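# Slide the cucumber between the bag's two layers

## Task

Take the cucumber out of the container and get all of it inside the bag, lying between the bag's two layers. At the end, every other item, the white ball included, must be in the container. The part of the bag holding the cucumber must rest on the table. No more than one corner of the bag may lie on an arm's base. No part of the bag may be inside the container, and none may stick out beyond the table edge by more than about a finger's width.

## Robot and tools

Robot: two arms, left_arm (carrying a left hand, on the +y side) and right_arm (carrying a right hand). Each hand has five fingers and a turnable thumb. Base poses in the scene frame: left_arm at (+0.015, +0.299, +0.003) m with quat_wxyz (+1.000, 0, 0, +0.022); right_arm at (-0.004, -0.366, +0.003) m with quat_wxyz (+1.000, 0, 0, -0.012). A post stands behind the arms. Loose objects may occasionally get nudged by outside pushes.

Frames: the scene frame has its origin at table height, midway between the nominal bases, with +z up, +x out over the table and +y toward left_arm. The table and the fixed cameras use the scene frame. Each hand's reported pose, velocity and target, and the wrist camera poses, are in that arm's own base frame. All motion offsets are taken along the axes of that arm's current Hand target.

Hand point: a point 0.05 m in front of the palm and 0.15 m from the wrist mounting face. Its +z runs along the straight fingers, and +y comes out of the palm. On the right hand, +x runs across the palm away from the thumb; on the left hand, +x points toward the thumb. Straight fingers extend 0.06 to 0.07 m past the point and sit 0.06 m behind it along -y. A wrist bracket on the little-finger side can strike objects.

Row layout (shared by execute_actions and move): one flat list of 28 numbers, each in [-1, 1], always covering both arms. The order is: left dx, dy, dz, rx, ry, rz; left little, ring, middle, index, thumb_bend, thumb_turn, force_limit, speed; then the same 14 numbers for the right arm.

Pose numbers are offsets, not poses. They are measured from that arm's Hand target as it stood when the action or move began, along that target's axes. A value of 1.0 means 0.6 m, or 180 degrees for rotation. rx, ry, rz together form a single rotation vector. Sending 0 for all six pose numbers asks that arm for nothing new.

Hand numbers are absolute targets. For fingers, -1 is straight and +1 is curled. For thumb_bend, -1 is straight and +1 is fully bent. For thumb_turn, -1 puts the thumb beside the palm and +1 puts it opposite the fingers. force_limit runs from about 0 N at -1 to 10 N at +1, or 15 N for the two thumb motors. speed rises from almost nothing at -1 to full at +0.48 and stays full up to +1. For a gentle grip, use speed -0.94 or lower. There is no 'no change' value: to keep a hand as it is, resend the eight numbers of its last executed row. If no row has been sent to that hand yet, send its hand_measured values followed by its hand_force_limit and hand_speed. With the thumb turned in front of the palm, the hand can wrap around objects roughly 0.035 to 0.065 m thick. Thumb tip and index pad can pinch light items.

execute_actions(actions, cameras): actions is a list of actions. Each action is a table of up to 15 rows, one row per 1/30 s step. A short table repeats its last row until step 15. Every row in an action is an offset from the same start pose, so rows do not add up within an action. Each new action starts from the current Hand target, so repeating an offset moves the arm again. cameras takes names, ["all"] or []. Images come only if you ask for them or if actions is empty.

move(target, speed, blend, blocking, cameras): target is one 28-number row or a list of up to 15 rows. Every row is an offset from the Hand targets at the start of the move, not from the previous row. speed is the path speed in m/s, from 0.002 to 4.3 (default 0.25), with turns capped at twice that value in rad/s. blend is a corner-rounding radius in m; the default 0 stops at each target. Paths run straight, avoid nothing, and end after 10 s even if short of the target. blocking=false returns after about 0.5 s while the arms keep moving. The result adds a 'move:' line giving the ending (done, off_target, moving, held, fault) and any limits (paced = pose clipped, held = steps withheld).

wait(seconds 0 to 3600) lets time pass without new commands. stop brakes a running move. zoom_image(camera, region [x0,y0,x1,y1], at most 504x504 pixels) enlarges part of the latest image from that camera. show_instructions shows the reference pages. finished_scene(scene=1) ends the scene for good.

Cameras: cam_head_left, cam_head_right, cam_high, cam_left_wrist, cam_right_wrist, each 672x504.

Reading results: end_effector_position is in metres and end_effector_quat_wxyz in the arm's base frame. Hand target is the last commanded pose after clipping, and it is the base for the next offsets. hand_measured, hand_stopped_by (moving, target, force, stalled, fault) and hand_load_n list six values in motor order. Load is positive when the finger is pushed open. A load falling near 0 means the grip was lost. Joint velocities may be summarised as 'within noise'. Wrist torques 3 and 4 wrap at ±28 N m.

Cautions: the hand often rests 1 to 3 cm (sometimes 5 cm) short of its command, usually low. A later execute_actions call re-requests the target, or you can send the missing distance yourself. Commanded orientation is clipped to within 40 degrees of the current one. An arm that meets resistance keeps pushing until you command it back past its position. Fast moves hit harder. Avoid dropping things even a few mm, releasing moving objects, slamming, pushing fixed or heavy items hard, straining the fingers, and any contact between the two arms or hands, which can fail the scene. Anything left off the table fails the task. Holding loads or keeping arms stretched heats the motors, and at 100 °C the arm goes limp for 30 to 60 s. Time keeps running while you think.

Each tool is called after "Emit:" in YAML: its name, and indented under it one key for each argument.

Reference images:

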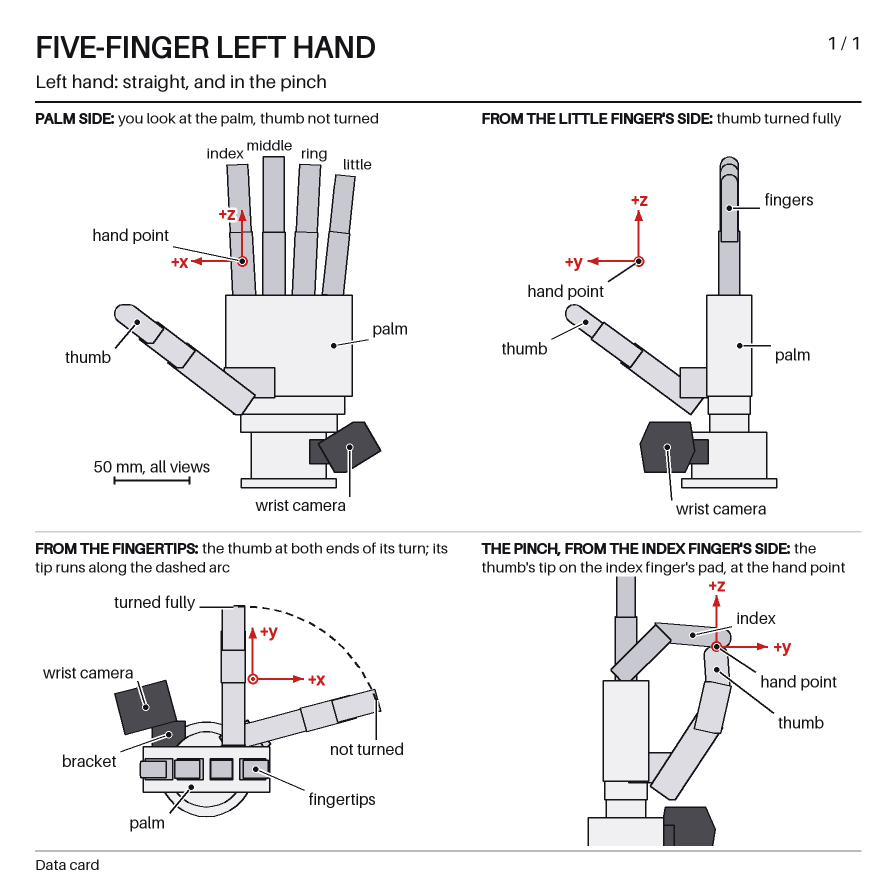

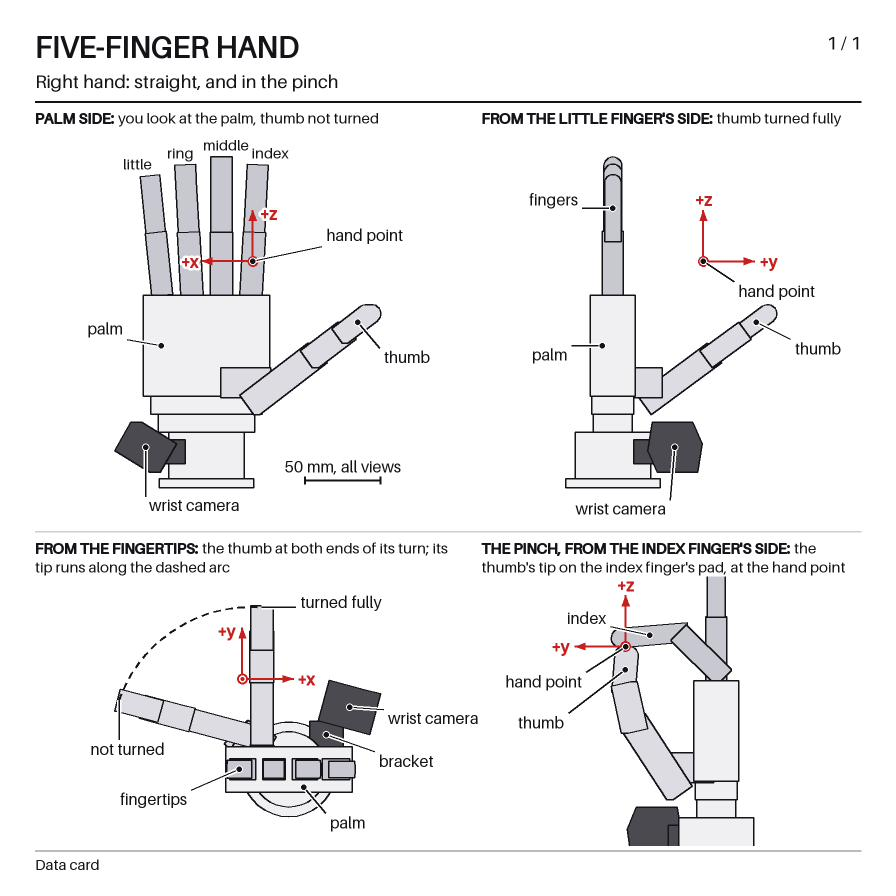

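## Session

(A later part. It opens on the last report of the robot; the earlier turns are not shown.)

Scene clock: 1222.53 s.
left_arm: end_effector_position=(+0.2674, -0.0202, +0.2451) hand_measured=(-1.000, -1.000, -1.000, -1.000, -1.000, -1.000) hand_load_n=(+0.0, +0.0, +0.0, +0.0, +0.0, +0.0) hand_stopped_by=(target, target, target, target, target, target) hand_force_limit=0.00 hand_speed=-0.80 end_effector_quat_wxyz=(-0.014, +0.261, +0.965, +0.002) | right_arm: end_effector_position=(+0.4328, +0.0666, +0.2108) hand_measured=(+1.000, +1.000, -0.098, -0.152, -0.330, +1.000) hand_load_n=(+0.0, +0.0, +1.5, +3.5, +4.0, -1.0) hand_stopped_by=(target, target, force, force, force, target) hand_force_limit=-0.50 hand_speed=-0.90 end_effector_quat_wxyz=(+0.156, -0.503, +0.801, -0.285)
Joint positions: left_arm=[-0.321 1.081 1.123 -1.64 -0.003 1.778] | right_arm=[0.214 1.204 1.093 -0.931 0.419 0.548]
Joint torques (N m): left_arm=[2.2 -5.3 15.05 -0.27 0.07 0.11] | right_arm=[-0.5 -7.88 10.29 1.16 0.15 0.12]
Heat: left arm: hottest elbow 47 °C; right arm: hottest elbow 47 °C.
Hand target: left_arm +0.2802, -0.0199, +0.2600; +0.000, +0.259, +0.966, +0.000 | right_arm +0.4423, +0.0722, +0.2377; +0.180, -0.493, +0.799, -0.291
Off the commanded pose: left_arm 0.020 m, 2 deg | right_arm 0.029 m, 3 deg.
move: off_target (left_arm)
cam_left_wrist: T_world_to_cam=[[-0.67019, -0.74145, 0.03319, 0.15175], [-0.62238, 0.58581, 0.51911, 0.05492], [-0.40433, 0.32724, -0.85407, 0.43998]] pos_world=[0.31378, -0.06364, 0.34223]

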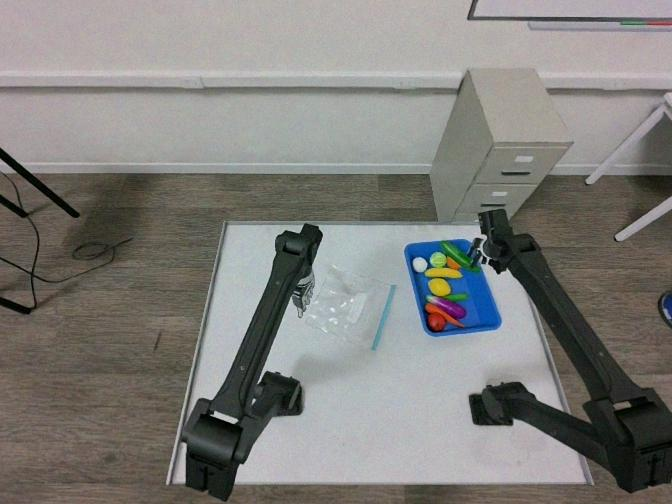

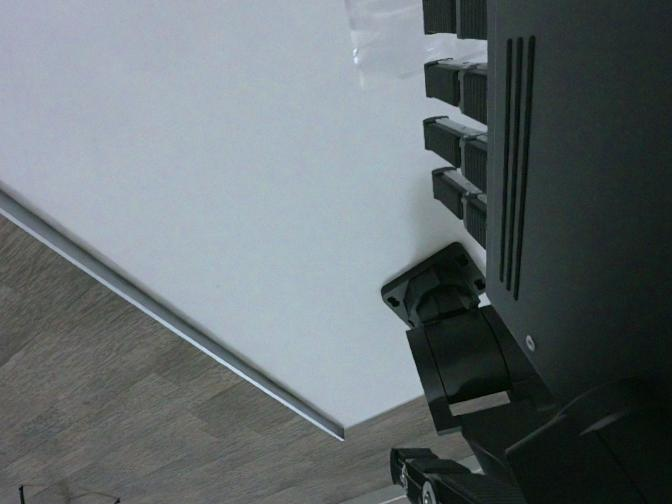

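Emit:
move:
  target: [0,0,0,0,0,0,-1,-1,-1,-1,-1,-1,0,-0.8,-0.0438,0.3618,-0.126,0.0312,0.0142,-0.1954,1,1,0.2,0.2,0.2,1,-0.5,-0.9]
  speed: 0.12
  cameras: ["all"]

Scene clock: 1230.23 s.
left_arm: end_effector_position=(+0.2674, -0.0202, +0.2451) hand_measured=(-1.000, -1.000, -1.000, -1.000, -1.000, -1.000) hand_load_n=(+0.0, +0.0, +0.0, +0.0, +0.0, +0.0) hand_stopped_by=(target, target, target, target, target, target) hand_force_limit=0.00 hand_speed=-0.80 end_effector_quat_wxyz=(-0.014, +0.262, +0.965, +0.002) | right_arm: end_effector_position=(+0.2628, +0.1904, +0.1567) hand_measured=(+1.000, +1.000, -0.098, -0.152, -0.330, +1.000) hand_load_n=(+0.0, +0.0, +1.5, +3.5, +4.0, -1.0) hand_stopped_by=(target, target, force, force, force, target) hand_force_limit=-0.50 hand_speed=-0.90 end_effector_quat_wxyz=(-0.092, +0.697, -0.601, +0.381)
Joint positions: left_arm=[-0.321 1.081 1.123 -1.64 -0.003 1.779] | right_arm=[0.922 1.124 0.889 -1.156 0.789 0.699]
Joint torques (N m): left_arm=[2.14 -5.3 15.06 -0.29 0.09 0.09] | right_arm=[-0.85 -4.48 6.89 0.42 0.49 0.13]
Heat: left arm: hottest elbow 48 °C; right arm: hottest elbow 46 °C.
Hand target: left_arm +0.2802, -0.0199, +0.2600; +0.000, +0.259, +0.966, +0.000 | right_arm +0.2620, +0.1919, +0.1558; -0.089, +0.696, -0.602, +0.381
Off the commanded pose: left_arm 0.020 m, 2 deg | right_arm 0.002 m, 0 deg.
move: done
cam_left_wrist: T_world_to_cam=[[-0.67045, -0.7412, 0.03358, 0.15164], [-0.62211, 0.58624, 0.51895, 0.05497], [-0.40433, 0.32704, -0.85415, 0.44002]] pos_world=[0.31378, -0.06374, 0.34223]
cam_right_wrist: T_world_to_cam=[[-0.71039, -0.48627, -0.50882, 0.36721], [-0.50993, 0.85389, -0.1041, -0.01414], [0.4851, 0.18551, -0.85456, 0.08037]] pos_world=[0.21466, 0.17572, 0.25405]

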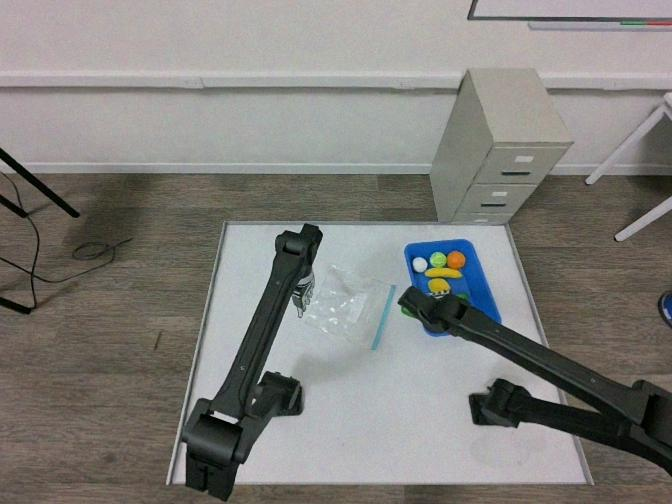

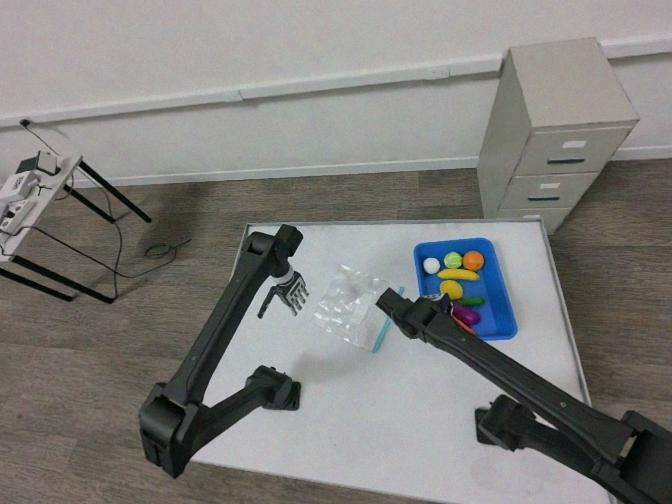

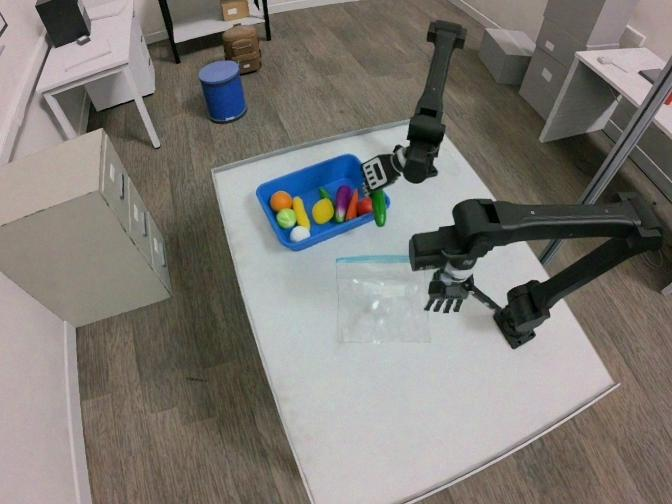

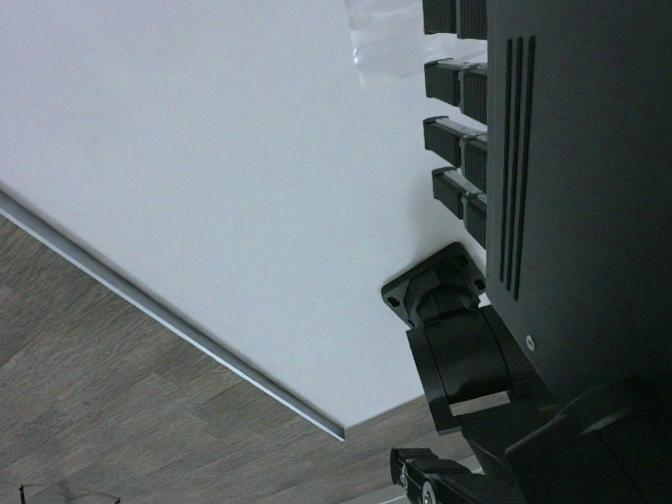

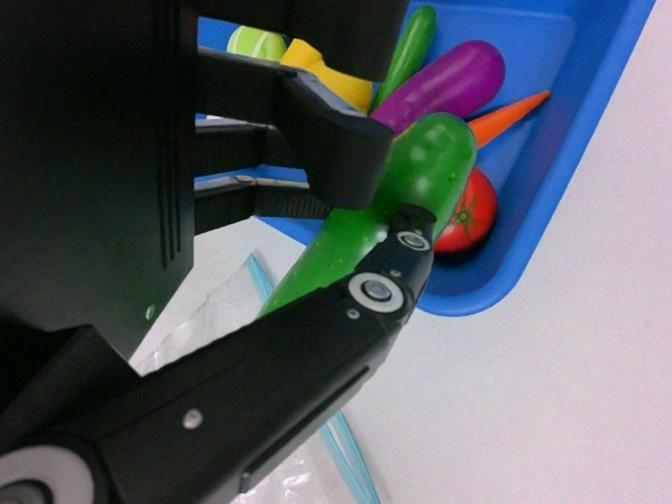

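Emit:
zoom_image:
  camera: "cam_high"
  region: [330, 140, 470, 280]

Emit:
zoom_image:
  camera: "cam_head_left"
  region: [340, 250, 480, 370]

Emit:
zoom_image:
  camera: "cam_right_wrist"
  region: [180, 220, 430, 504]

Scaled by 3.600.

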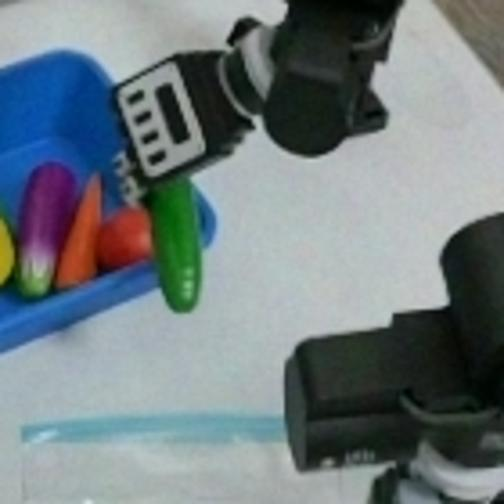

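Scaled by 3.600.

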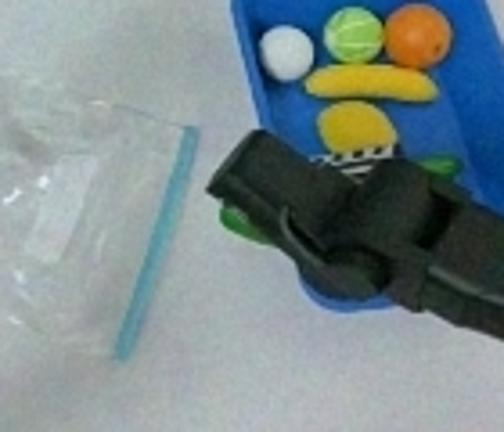

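Scaled by 1.775.

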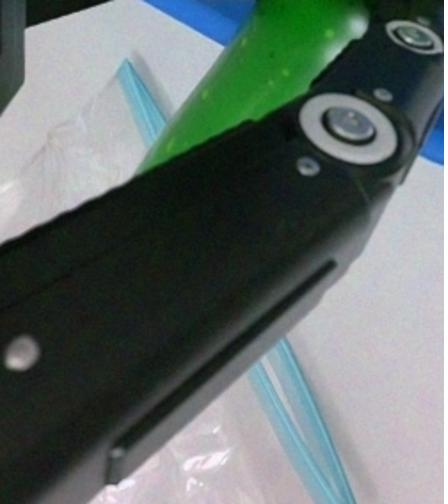

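Emit:
zoom_image:
  camera: "cam_head_left"
  region: [260, 240, 340, 340]

Emit:
zoom_image:
  camera: "cam_head_right"
  region: [240, 240, 340, 340]

Emit:
zoom_image:
  camera: "cam_high"
  region: [400, 220, 500, 330]

Scaled by 5.040.

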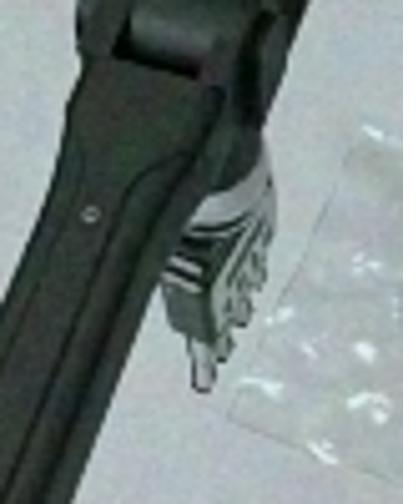

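Scaled by 5.040.

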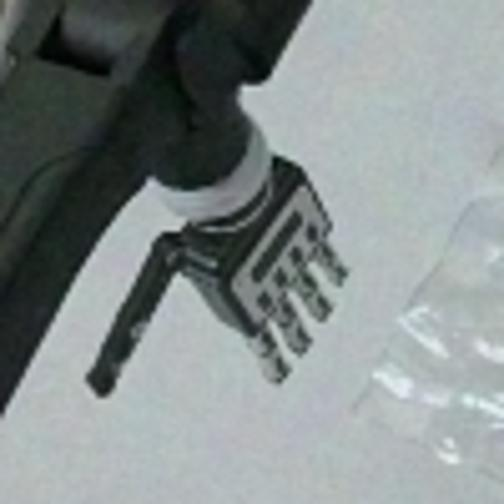

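Scaled by 4.582.

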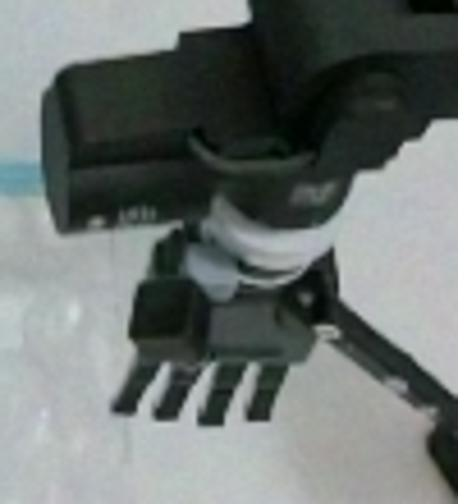

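Emit:
move:
  target: [-0.1757,-0.0043,0.2167,0,0,0,-1,-1,-1,-1,-1,-1,0,-0.8,0,0,0,0,0,0,1,1,0.2,0.2,0.2,1,-0.5,-0.9]
  speed: 0.12
  cameras: ["all"]

Scene clock: 1322.23 s.
left_arm: end_effector_position=(+0.3729, -0.0687, +0.1385) hand_measured=(-1.000, -1.000, -1.000, -1.000, -1.000, -1.000) hand_load_n=(+0.0, +0.0, +0.0, +0.0, +0.0, +0.0) hand_stopped_by=(target, target, target, target, target, target) hand_force_limit=0.00 hand_speed=-0.80 end_effector_quat_wxyz=(+0.007, +0.256, +0.967, +0.000) | right_arm: end_effector_position=(+0.2628, +0.1905, +0.1567) hand_measured=(+1.000, +1.000, -0.098, -0.152, -0.330, +1.000) hand_load_n=(+0.0, +0.0, +1.5, +3.0, +3.5, -1.0) hand_stopped_by=(target, target, force, force, force, target) hand_force_limit=-0.50 hand_speed=-0.90 end_effector_quat_wxyz=(-0.092, +0.697, -0.601, +0.381)
Joint positions: left_arm=[-0.352 1.4 1.112 -1.269 -0.001 1.736] | right_arm=[0.922 1.124 0.889 -1.156 0.789 0.699]
Joint torques (N m): left_arm=[-0.85 -10.23 9.47 0.57 0.04 -0.13] | right_arm=[-0.67 -4.42 6.82 0.44 0.48 0.13]
Heat: left arm: hottest elbow 52 °C; right arm: hottest elbow 38 °C.
Hand target: left_arm +0.3702, -0.0749, +0.1300; +0.000, +0.259, +0.966, +0.000 | right_arm +0.2620, +0.1919, +0.1558; -0.089, +0.696, -0.602, +0.381
Off the commanded pose: left_arm 0.011 m, 1 deg | right_arm 0.002 m, 0 deg.
move: off_target (left_arm)
cam_left_wrist: T_world_to_cam=[[-0.66264, -0.74872, 0.01824, 0.18878], [-0.64888, 0.58609, 0.48524, 0.21888], [-0.374, 0.3097, -0.87419, 0.39783]] pos_world=[0.41591, -0.11015, 0.23813]
cam_right_wrist: T_world_to_cam=[[-0.71055, -0.48564, -0.50919, 0.36722], [-0.50941, 0.85423, -0.10385, -0.01447], [0.4854, 0.1856, -0.85437, 0.08014]] pos_world=[0.21466, 0.17582, 0.25395]

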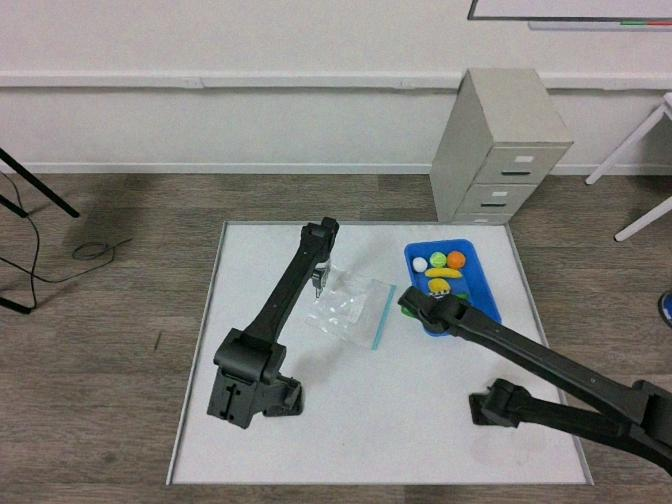

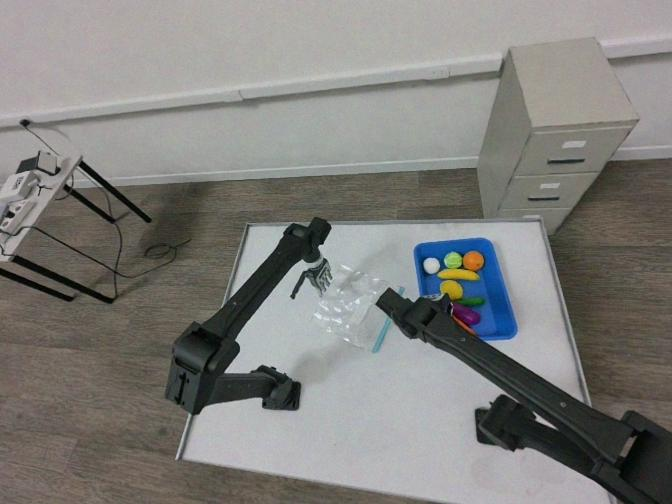

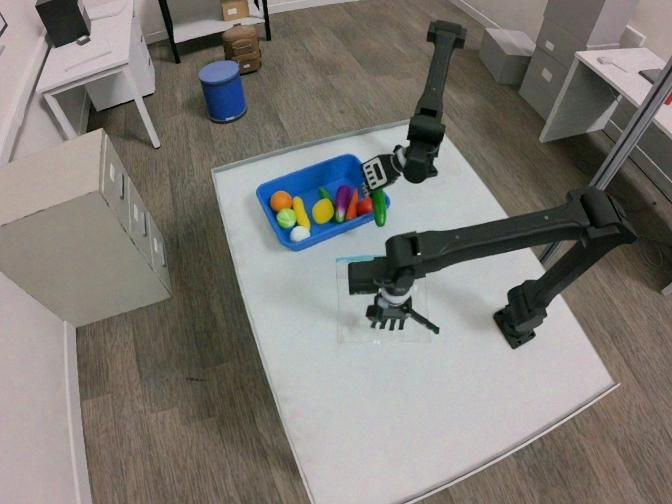

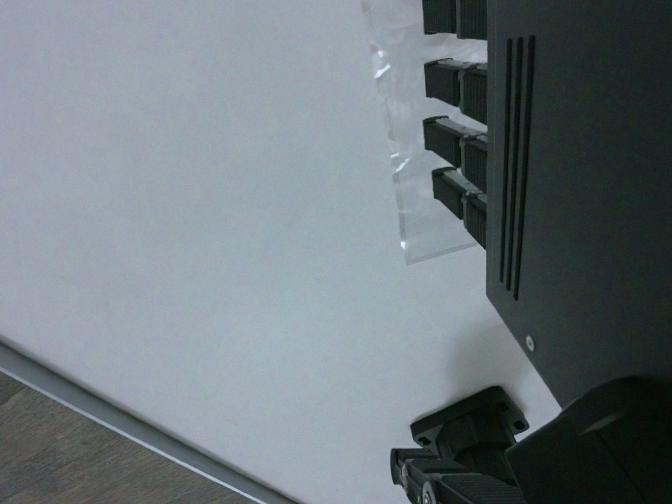

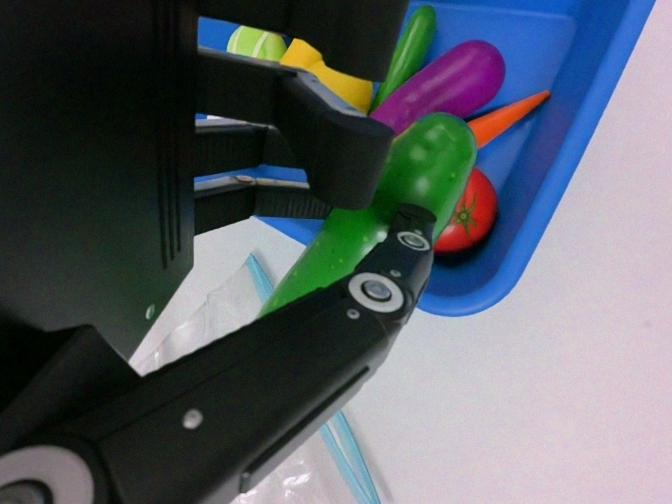

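Emit:
zoom_image:
  camera: "cam_high"
  region: [325, 230, 455, 360]

Emit:
zoom_image:
  camera: "cam_head_left"
  region: [290, 250, 400, 360]

Emit:
zoom_image:
  camera: "cam_left_wrist"
  region: [330, 0, 540, 280]

Scaled by 3.877.

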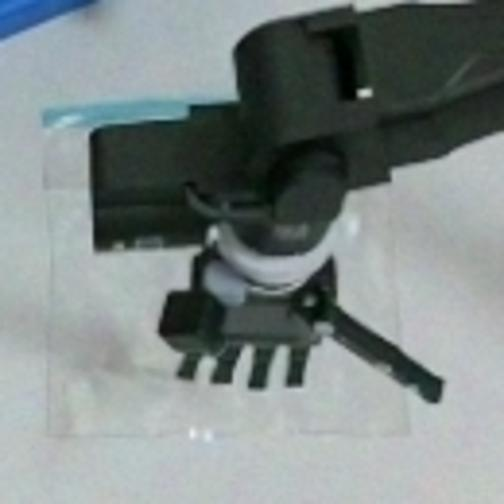

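Scaled by 4.582.

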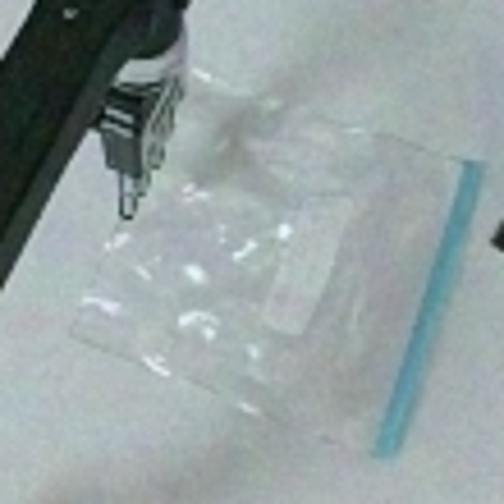

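Scaled by 1.800.

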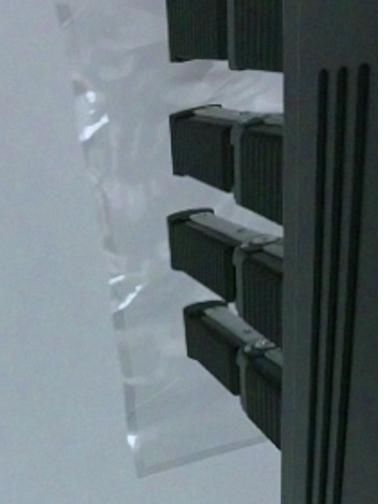

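Emit:
move:
  target: [0,0,0.075,0,0,0,-1,-1,-1,-1,-1,-1,0,-0.8,0,0,0,0,0,0,1,1,0.2,0.2,0.2,1,-0.5,-0.9]
  speed: 0.06
  cameras: ["cam_left_wrist","cam_high"]

Emit:
zoom_image:
  camera: "cam_left_wrist"
  region: [330, 0, 540, 280]

Scene clock: 1342.53 s.
left_arm: end_effector_position=(+0.3753, -0.0696, +0.0959) hand_measured=(-1.000, -1.000, -1.000, -1.000, -1.000, -1.000) hand_load_n=(+0.0, +0.0, +0.0, +0.0, +0.0, +0.0) hand_stopped_by=(target, target, target, target, target, target) hand_force_limit=0.00 hand_speed=-0.80 end_effector_quat_wxyz=(+0.011, +0.256, +0.967, +0.000) | right_arm: end_effector_position=(+0.2628, +0.1905, +0.1567) hand_measured=(+1.000, +1.000, -0.098, -0.152, -0.330, +1.000) hand_load_n=(+0.0, +0.0, +1.5, +3.5, +4.0, -0.5) hand_stopped_by=(target, target, force, force, force, target) hand_force_limit=-0.50 hand_speed=-0.90 end_effector_quat_wxyz=(-0.092, +0.697, -0.601, +0.381)
Joint positions: left_arm=[-0.352 1.441 1.036 -1.145 -0.001 1.736] | right_arm=[0.922 1.124 0.889 -1.156 0.789 0.699]
Joint torques (N m): left_arm=[-0.79 -10.23 8.73 0.55 0.05 -0.13] | right_arm=[-0.62 -4.42 6.87 0.47 0.48 0.14]
Heat: left arm: hottest elbow 49 °C; right arm: hottest elbow 38 °C.
Hand target: left_arm +0.3702, -0.0749, +0.0850; +0.000, +0.259, +0.966, +0.000 | right_arm +0.2620, +0.1919, +0.1558; -0.089, +0.696, -0.602, +0.381
Off the commanded pose: left_arm 0.013 m, 1 deg | right_arm 0.002 m, 0 deg.
move: off_target (left_arm)
cam_left_wrist: T_world_to_cam=[[-0.66272, -0.7487, 0.01564, 0.19077], [-0.65216, 0.58728, 0.47936, 0.24359], [-0.36808, 0.30749, -0.87748, 0.35976]] pos_world=[0.41771, -0.11085, 0.19593]
Images, in order (width x height): cam_high 672x504, cam_left_wrist 672x504.

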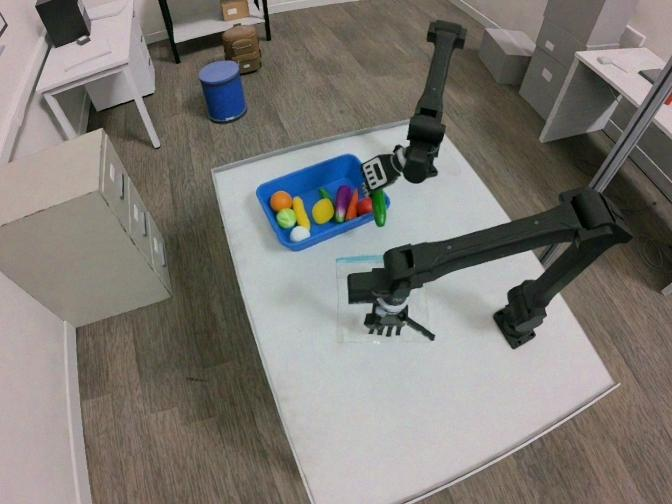

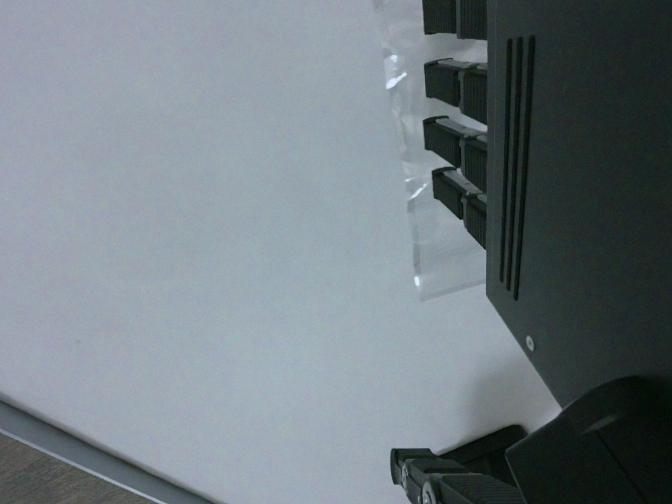

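Scaled by 1.800.

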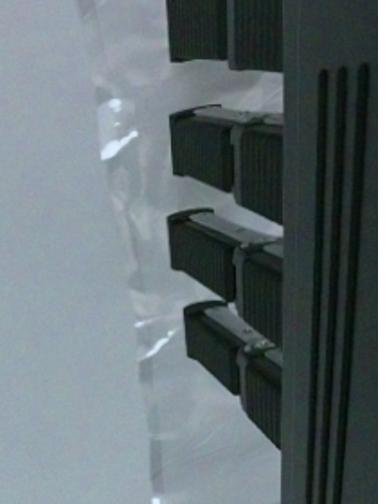

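Emit:
move:
  target: [0,0,0.0333,0,0,0,-1,-1,-1,-1,-1,-1,0,-0.8,0,0,0,0,0,0,1,1,0.2,0.2,0.2,1,-0.5,-0.9]
  speed: 0.03
  cameras: ["cam_left_wrist"]

Emit:
zoom_image:
  camera: "cam_left_wrist"
  region: [330, 0, 540, 280]

Scene clock: 1352.27 s.
left_arm: end_effector_position=(+0.3761, -0.0698, +0.0782) hand_measured=(-1.000, -1.000, -1.000, -1.000, -1.000, -1.000) hand_load_n=(+0.0, +0.0, +0.0, +0.0, +0.5, +0.0) hand_stopped_by=(target, target, target, target, target, target) hand_force_limit=0.00 hand_speed=-0.80 end_effector_quat_wxyz=(+0.012, +0.256, +0.967, +0.000) | right_arm: end_effector_position=(+0.2628, +0.1905, +0.1567) hand_measured=(+1.000, +1.000, -0.098, -0.152, -0.330, +1.000) hand_load_n=(+0.0, +0.0, +1.5, +3.5, +3.5, -0.5) hand_stopped_by=(target, target, force, force, force, target) hand_force_limit=-0.50 hand_speed=-0.90 end_effector_quat_wxyz=(-0.092, +0.697, -0.601, +0.381)
Joint positions: left_arm=[-0.352 1.462 1.007 -1.093 -0.001 1.736] | right_arm=[0.922 1.124 0.889 -1.156 0.789 0.699]
Joint torques (N m): left_arm=[-0.97 -10.11 8.24 0.75 0.03 -0.12] | right_arm=[-0.73 -4.37 6.86 0.4 0.48 0.13]
Heat: left arm: hottest elbow 49 °C; right arm: hottest elbow 38 °C.
Hand target: left_arm +0.3701, -0.0748, +0.0649; +0.000, +0.259, +0.966, +0.000 | right_arm +0.2620, +0.1919, +0.1558; -0.089, +0.696, -0.602, +0.381
Off the commanded pose: left_arm 0.015 m, 1 deg | right_arm 0.002 m, 0 deg.
move: off_target (left_arm)
cam_left_wrist: T_world_to_cam=[[-0.66278, -0.74867, 0.01482, 0.1914], [-0.65316, 0.58768, 0.4775, 0.25327], [-0.36619, 0.30679, -0.87851, 0.34388]] pos_world=[0.41821, -0.11105, 0.17833]

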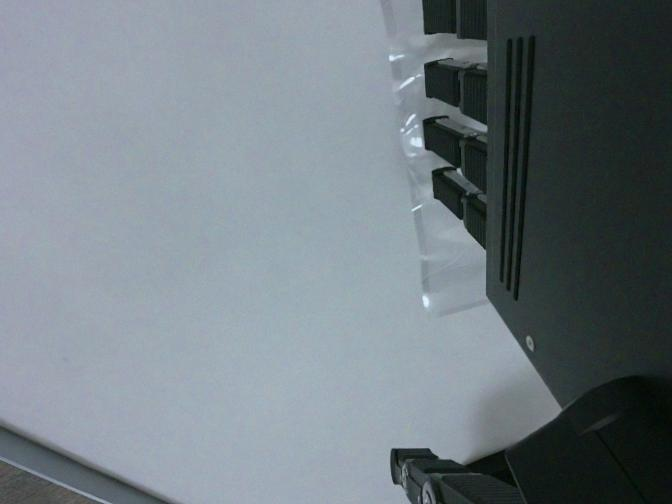

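Scaled by 1.800.

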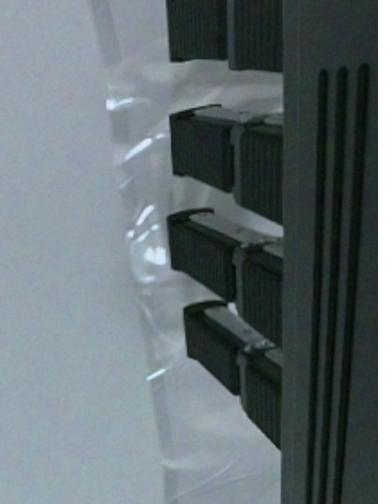

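Emit:
move:
  target: [0,0,0.02,0,0,0,-1,-1,-1,-1,-1,-1,0,-0.8,0,0,0,0,0,0,1,1,0.2,0.2,0.2,1,-0.5,-0.9]
  speed: 0.03
  cameras: ["cam_left_wrist"]

Emit:
zoom_image:
  camera: "cam_left_wrist"
  region: [330, 0, 540, 280]

Scene clock: 1359.27 s.
left_arm: end_effector_position=(+0.3797, -0.0712, +0.0771) hand_measured=(-1.000, -1.000, -1.000, -1.000, -1.000, -1.000) hand_load_n=(+0.0, +0.0, +0.0, +0.0, +0.0, +0.0) hand_stopped_by=(target, target, target, target, target, target) hand_force_limit=0.00 hand_speed=-0.80 end_effector_quat_wxyz=(+0.020, +0.256, +0.967, -0.001) | right_arm: end_effector_position=(+0.2628, +0.1905, +0.1567) hand_measured=(+1.000, +1.000, -0.098, -0.152, -0.330, +1.000) hand_load_n=(+0.0, +0.0, +1.5, +3.5, +4.0, -1.0) hand_stopped_by=(target, target, force, force, force, target) hand_force_limit=-0.50 hand_speed=-0.90 end_effector_quat_wxyz=(-0.092, +0.697, -0.601, +0.381)
Joint positions: left_arm=[-0.352 1.462 1.005 -1.074 -0.001 1.736] | right_arm=[0.922 1.124 0.889 -1.156 0.789 0.699]
Joint torques (N m): left_arm=[-0.67 -8.94 6.8 1.33 0.03 -0.13] | right_arm=[-0.67 -4.31 6.89 0.4 0.49 0.14]
Heat: left arm: hottest elbow 48 °C; right arm: hottest elbow 38 °C.
Hand target: left_arm +0.3702, -0.0749, +0.0530; +0.000, +0.259, +0.966, +0.000 | right_arm +0.2620, +0.1919, +0.1558; -0.089, +0.696, -0.602, +0.381
Off the commanded pose: left_arm 0.026 m, 2 deg | right_arm 0.002 m, 0 deg.
move: off_target (left_arm)
cam_left_wrist: T_world_to_cam=[[-0.66271, -0.74882, 0.00897, 0.19327], [-0.66046, 0.59008, 0.46432, 0.26088], [-0.35298, 0.30179, -0.88562, 0.33975]] pos_world=[0.42031, -0.11175, 0.17803]

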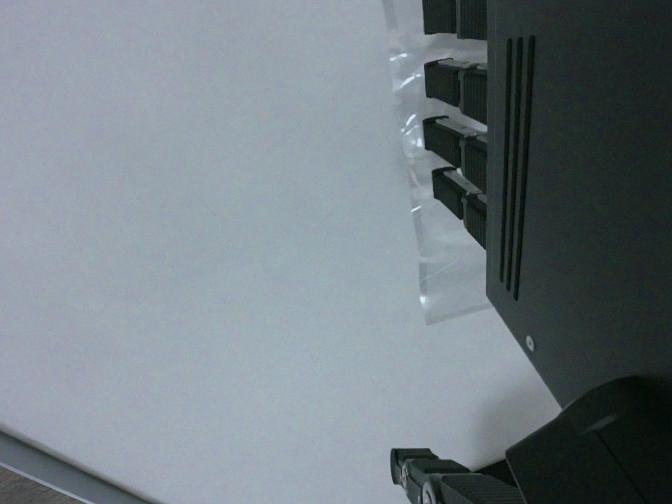

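Scaled by 1.800.

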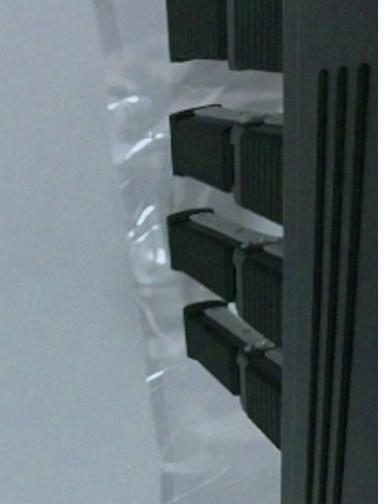

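Emit:
move:
  target: [0.0048,0.0498,0,0,0,0,-1,-1,-1,-1,-1,-1,0,-0.8,0,0,0,0,0,0,1,1,0.2,0.2,0.2,1,-0.5,-0.9]
  speed: 0.04
  cameras: ["cam_left_wrist","cam_high","cam_head_left"]

Emit:
zoom_image:
  camera: "cam_high"
  region: [325, 230, 455, 360]

Emit:
zoom_image:
  camera: "cam_head_left"
  region: [290, 250, 400, 360]

Scene clock: 1371.07 s.
left_arm: end_effector_position=(+0.3874, -0.0606, +0.0766) hand_measured=(-1.000, -1.000, -1.000, -1.000, -1.000, -1.000) hand_load_n=(+0.0, +0.0, +0.0, +0.0, +0.0, +0.0) hand_stopped_by=(target, target, target, target, target, target) hand_force_limit=0.00 hand_speed=-0.80 end_effector_quat_wxyz=(+0.025, +0.263, +0.964, -0.005) | right_arm: end_effector_position=(+0.2628, +0.1905, +0.1567) hand_measured=(+1.000, +1.000, -0.098, -0.152, -0.330, +1.000) hand_load_n=(+0.0, +0.5, +1.5, +3.0, +3.5, -1.0) hand_stopped_by=(target, target, force, force, force, target) hand_force_limit=-0.50 hand_speed=-0.90 end_effector_quat_wxyz=(-0.092, +0.697, -0.601, +0.381)
Joint positions: left_arm=[-0.318 1.462 1.005 -1.064 0.008 1.786] | right_arm=[0.922 1.124 0.889 -1.156 0.789 0.699]
Joint torques (N m): left_arm=[2.73 -8.53 7.61 0.88 -0.23 0.12] | right_arm=[-0.73 -4.25 6.89 0.39 0.48 0.14]
Heat: left arm: hottest elbow 47 °C; right arm: hottest elbow 38 °C.
Hand target: left_arm +0.3827, -0.0475, +0.0530; +0.000, +0.259, +0.966, +0.000 | right_arm +0.2620, +0.1919, +0.1558; -0.089, +0.696, -0.602, +0.381
Off the commanded pose: left_arm 0.027 m, 3 deg | right_arm 0.002 m, 0 deg.
move: off_target (left_arm)
cam_left_wrist: T_world_to_cam=[[-0.67494, -0.73778, 0.01128, 0.21151], [-0.65416, 0.60537, 0.45344, 0.25942], [-0.34137, 0.29867, -0.89122, 0.33466]] pos_world=[0.4267, -0.10095, 0.17824]
Images, in order (width x height): cam_head_left 672x504, cam_high 672x504, cam_left_wrist 672x504.

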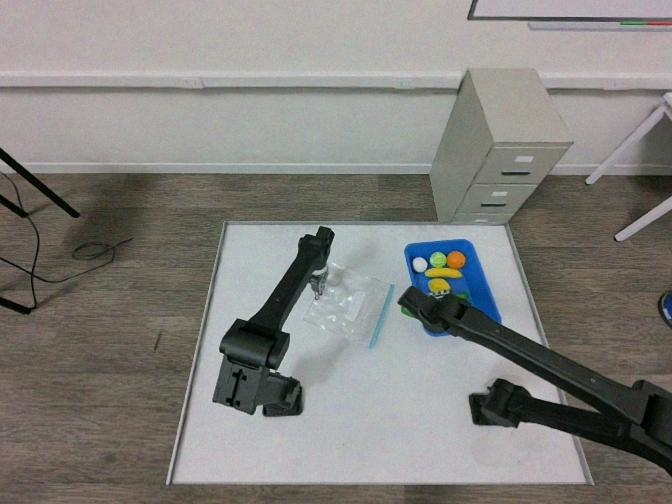

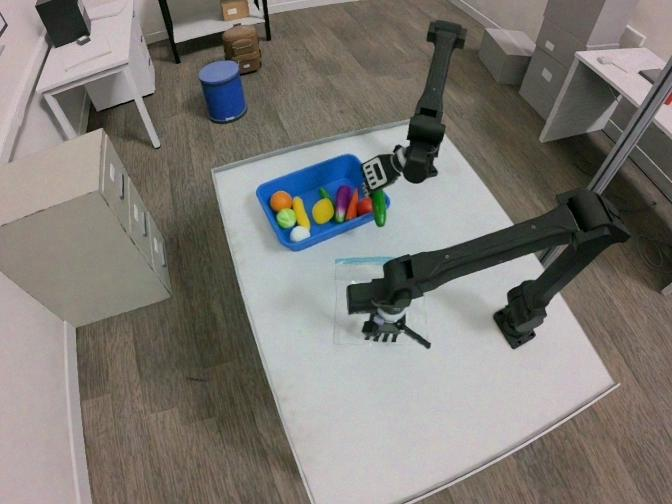

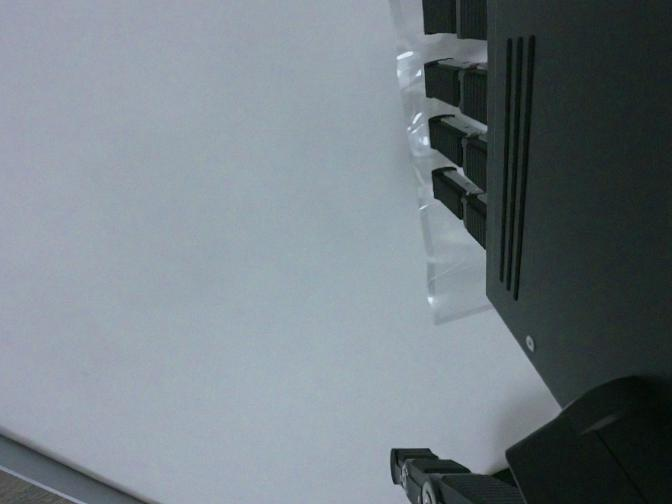

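Scaled by 3.877.

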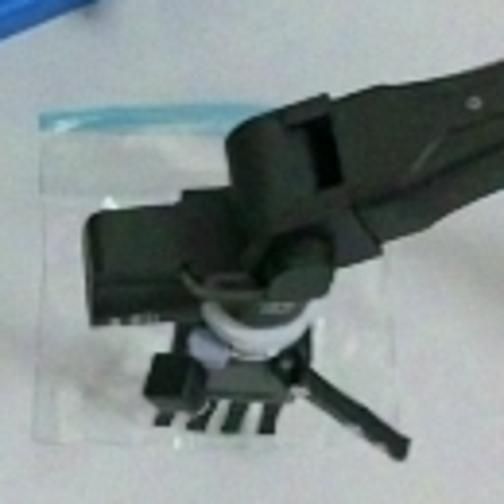

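Scaled by 4.582.

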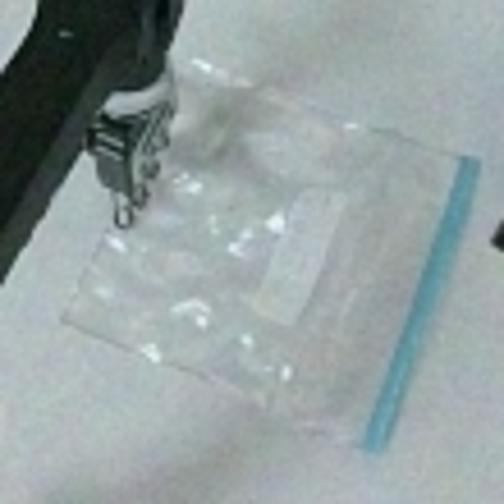

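Emit:
move:
  target: [0.0128,0.1327,0,0,0,0,-1,-1,-1,-1,-1,-1,0,-0.8,0,0,0,0,0,0,1,1,0.2,0.2,0.2,1,-0.5,-0.9]
  speed: 0.05
  cameras: ["cam_left_wrist","cam_high","cam_head_left"]

Emit:
zoom_image:
  camera: "cam_high"
  region: [325, 230, 455, 360]

Emit:
zoom_image:
  camera: "cam_head_left"
  region: [270, 240, 400, 370]

Scene clock: 1383.73 s.
left_arm: end_effector_position=(+0.4150, +0.0122, +0.0764) hand_measured=(-1.000, -1.000, -1.000, -1.000, -1.000, -1.000) hand_load_n=(+0.0, +0.0, +0.0, +0.0, +0.0, +0.0) hand_stopped_by=(target, target, target, target, target, target) hand_force_limit=0.00 hand_speed=-0.80 end_effector_quat_wxyz=(+0.027, +0.264, +0.964, -0.002) | right_arm: end_effector_position=(+0.2628, +0.1905, +0.1567) hand_measured=(+1.000, +1.000, -0.098, -0.152, -0.330, +1.000) hand_load_n=(+0.0, +0.0, +1.5, +3.5, +3.5, -0.5) hand_stopped_by=(target, target, force, force, force, target) hand_force_limit=-0.50 hand_speed=-0.90 end_effector_quat_wxyz=(-0.092, +0.697, -0.601, +0.381)
Joint positions: left_arm=[-0.127 1.486 1.03 -1.062 0.012 1.978] | right_arm=[0.922 1.124 0.889 -1.156 0.789 0.699]
Joint torques (N m): left_arm=[3.02 -7.41 9.81 0.58 -0.41 0.13] | right_arm=[-0.5 -4.31 6.87 0.42 0.48 0.14]
Heat: left arm: hottest elbow 46 °C; right arm: hottest elbow 38 °C.
Hand target: left_arm +0.4157, +0.0253, +0.0530; +0.000, +0.259, +0.966, +0.000 | right_arm +0.2620, +0.1919, +0.1558; -0.089, +0.696, -0.602, +0.381
Off the commanded pose: left_arm 0.027 m, 3 deg | right_arm 0.002 m, 0 deg.
move: off_target (left_arm)
cam_left_wrist: T_world_to_cam=[[-0.67584, -0.73704, 0.00424, 0.2847], [-0.65618, 0.60429, 0.45194, 0.23432], [-0.33566, 0.30266, -0.89204, 0.31976]] pos_world=[0.4535, -0.02855, 0.17813]
Images, in order (width x height): cam_head_left 672x504, cam_high 672x504, cam_left_wrist 672x504.

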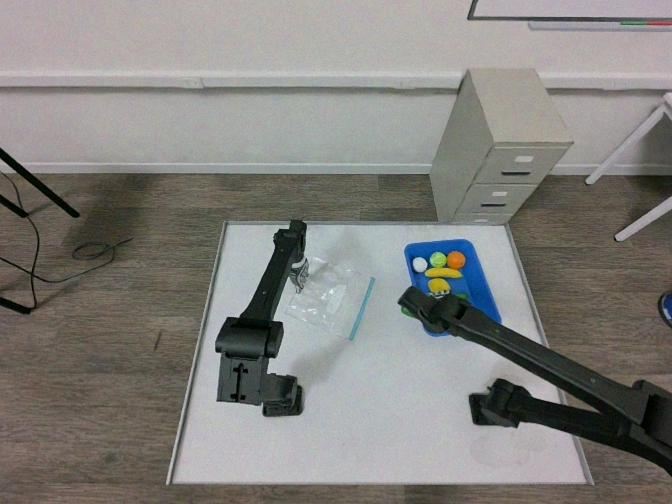

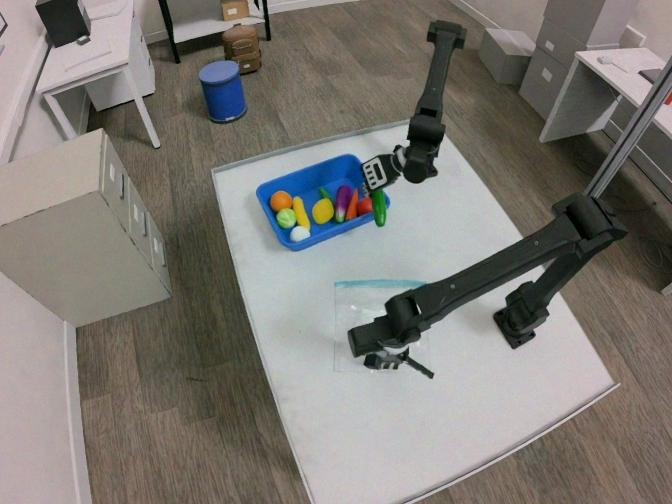

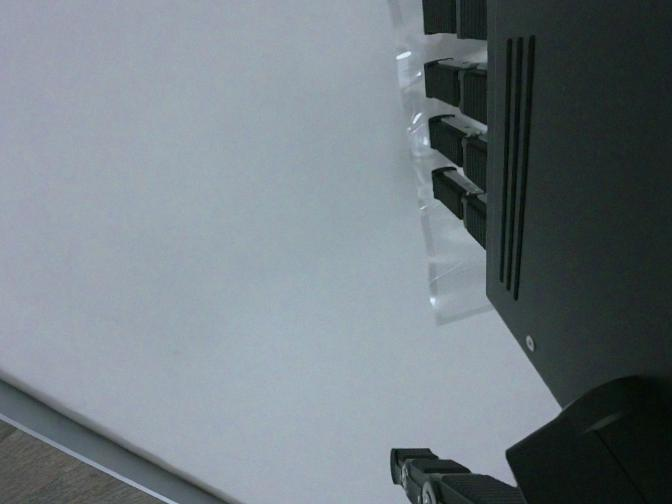

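Scaled by 3.877.

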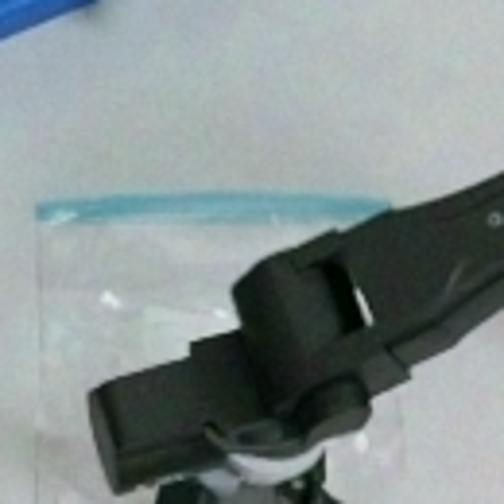

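Scaled by 3.877.

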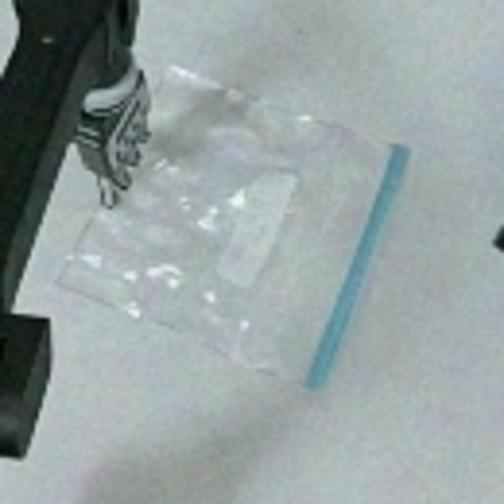

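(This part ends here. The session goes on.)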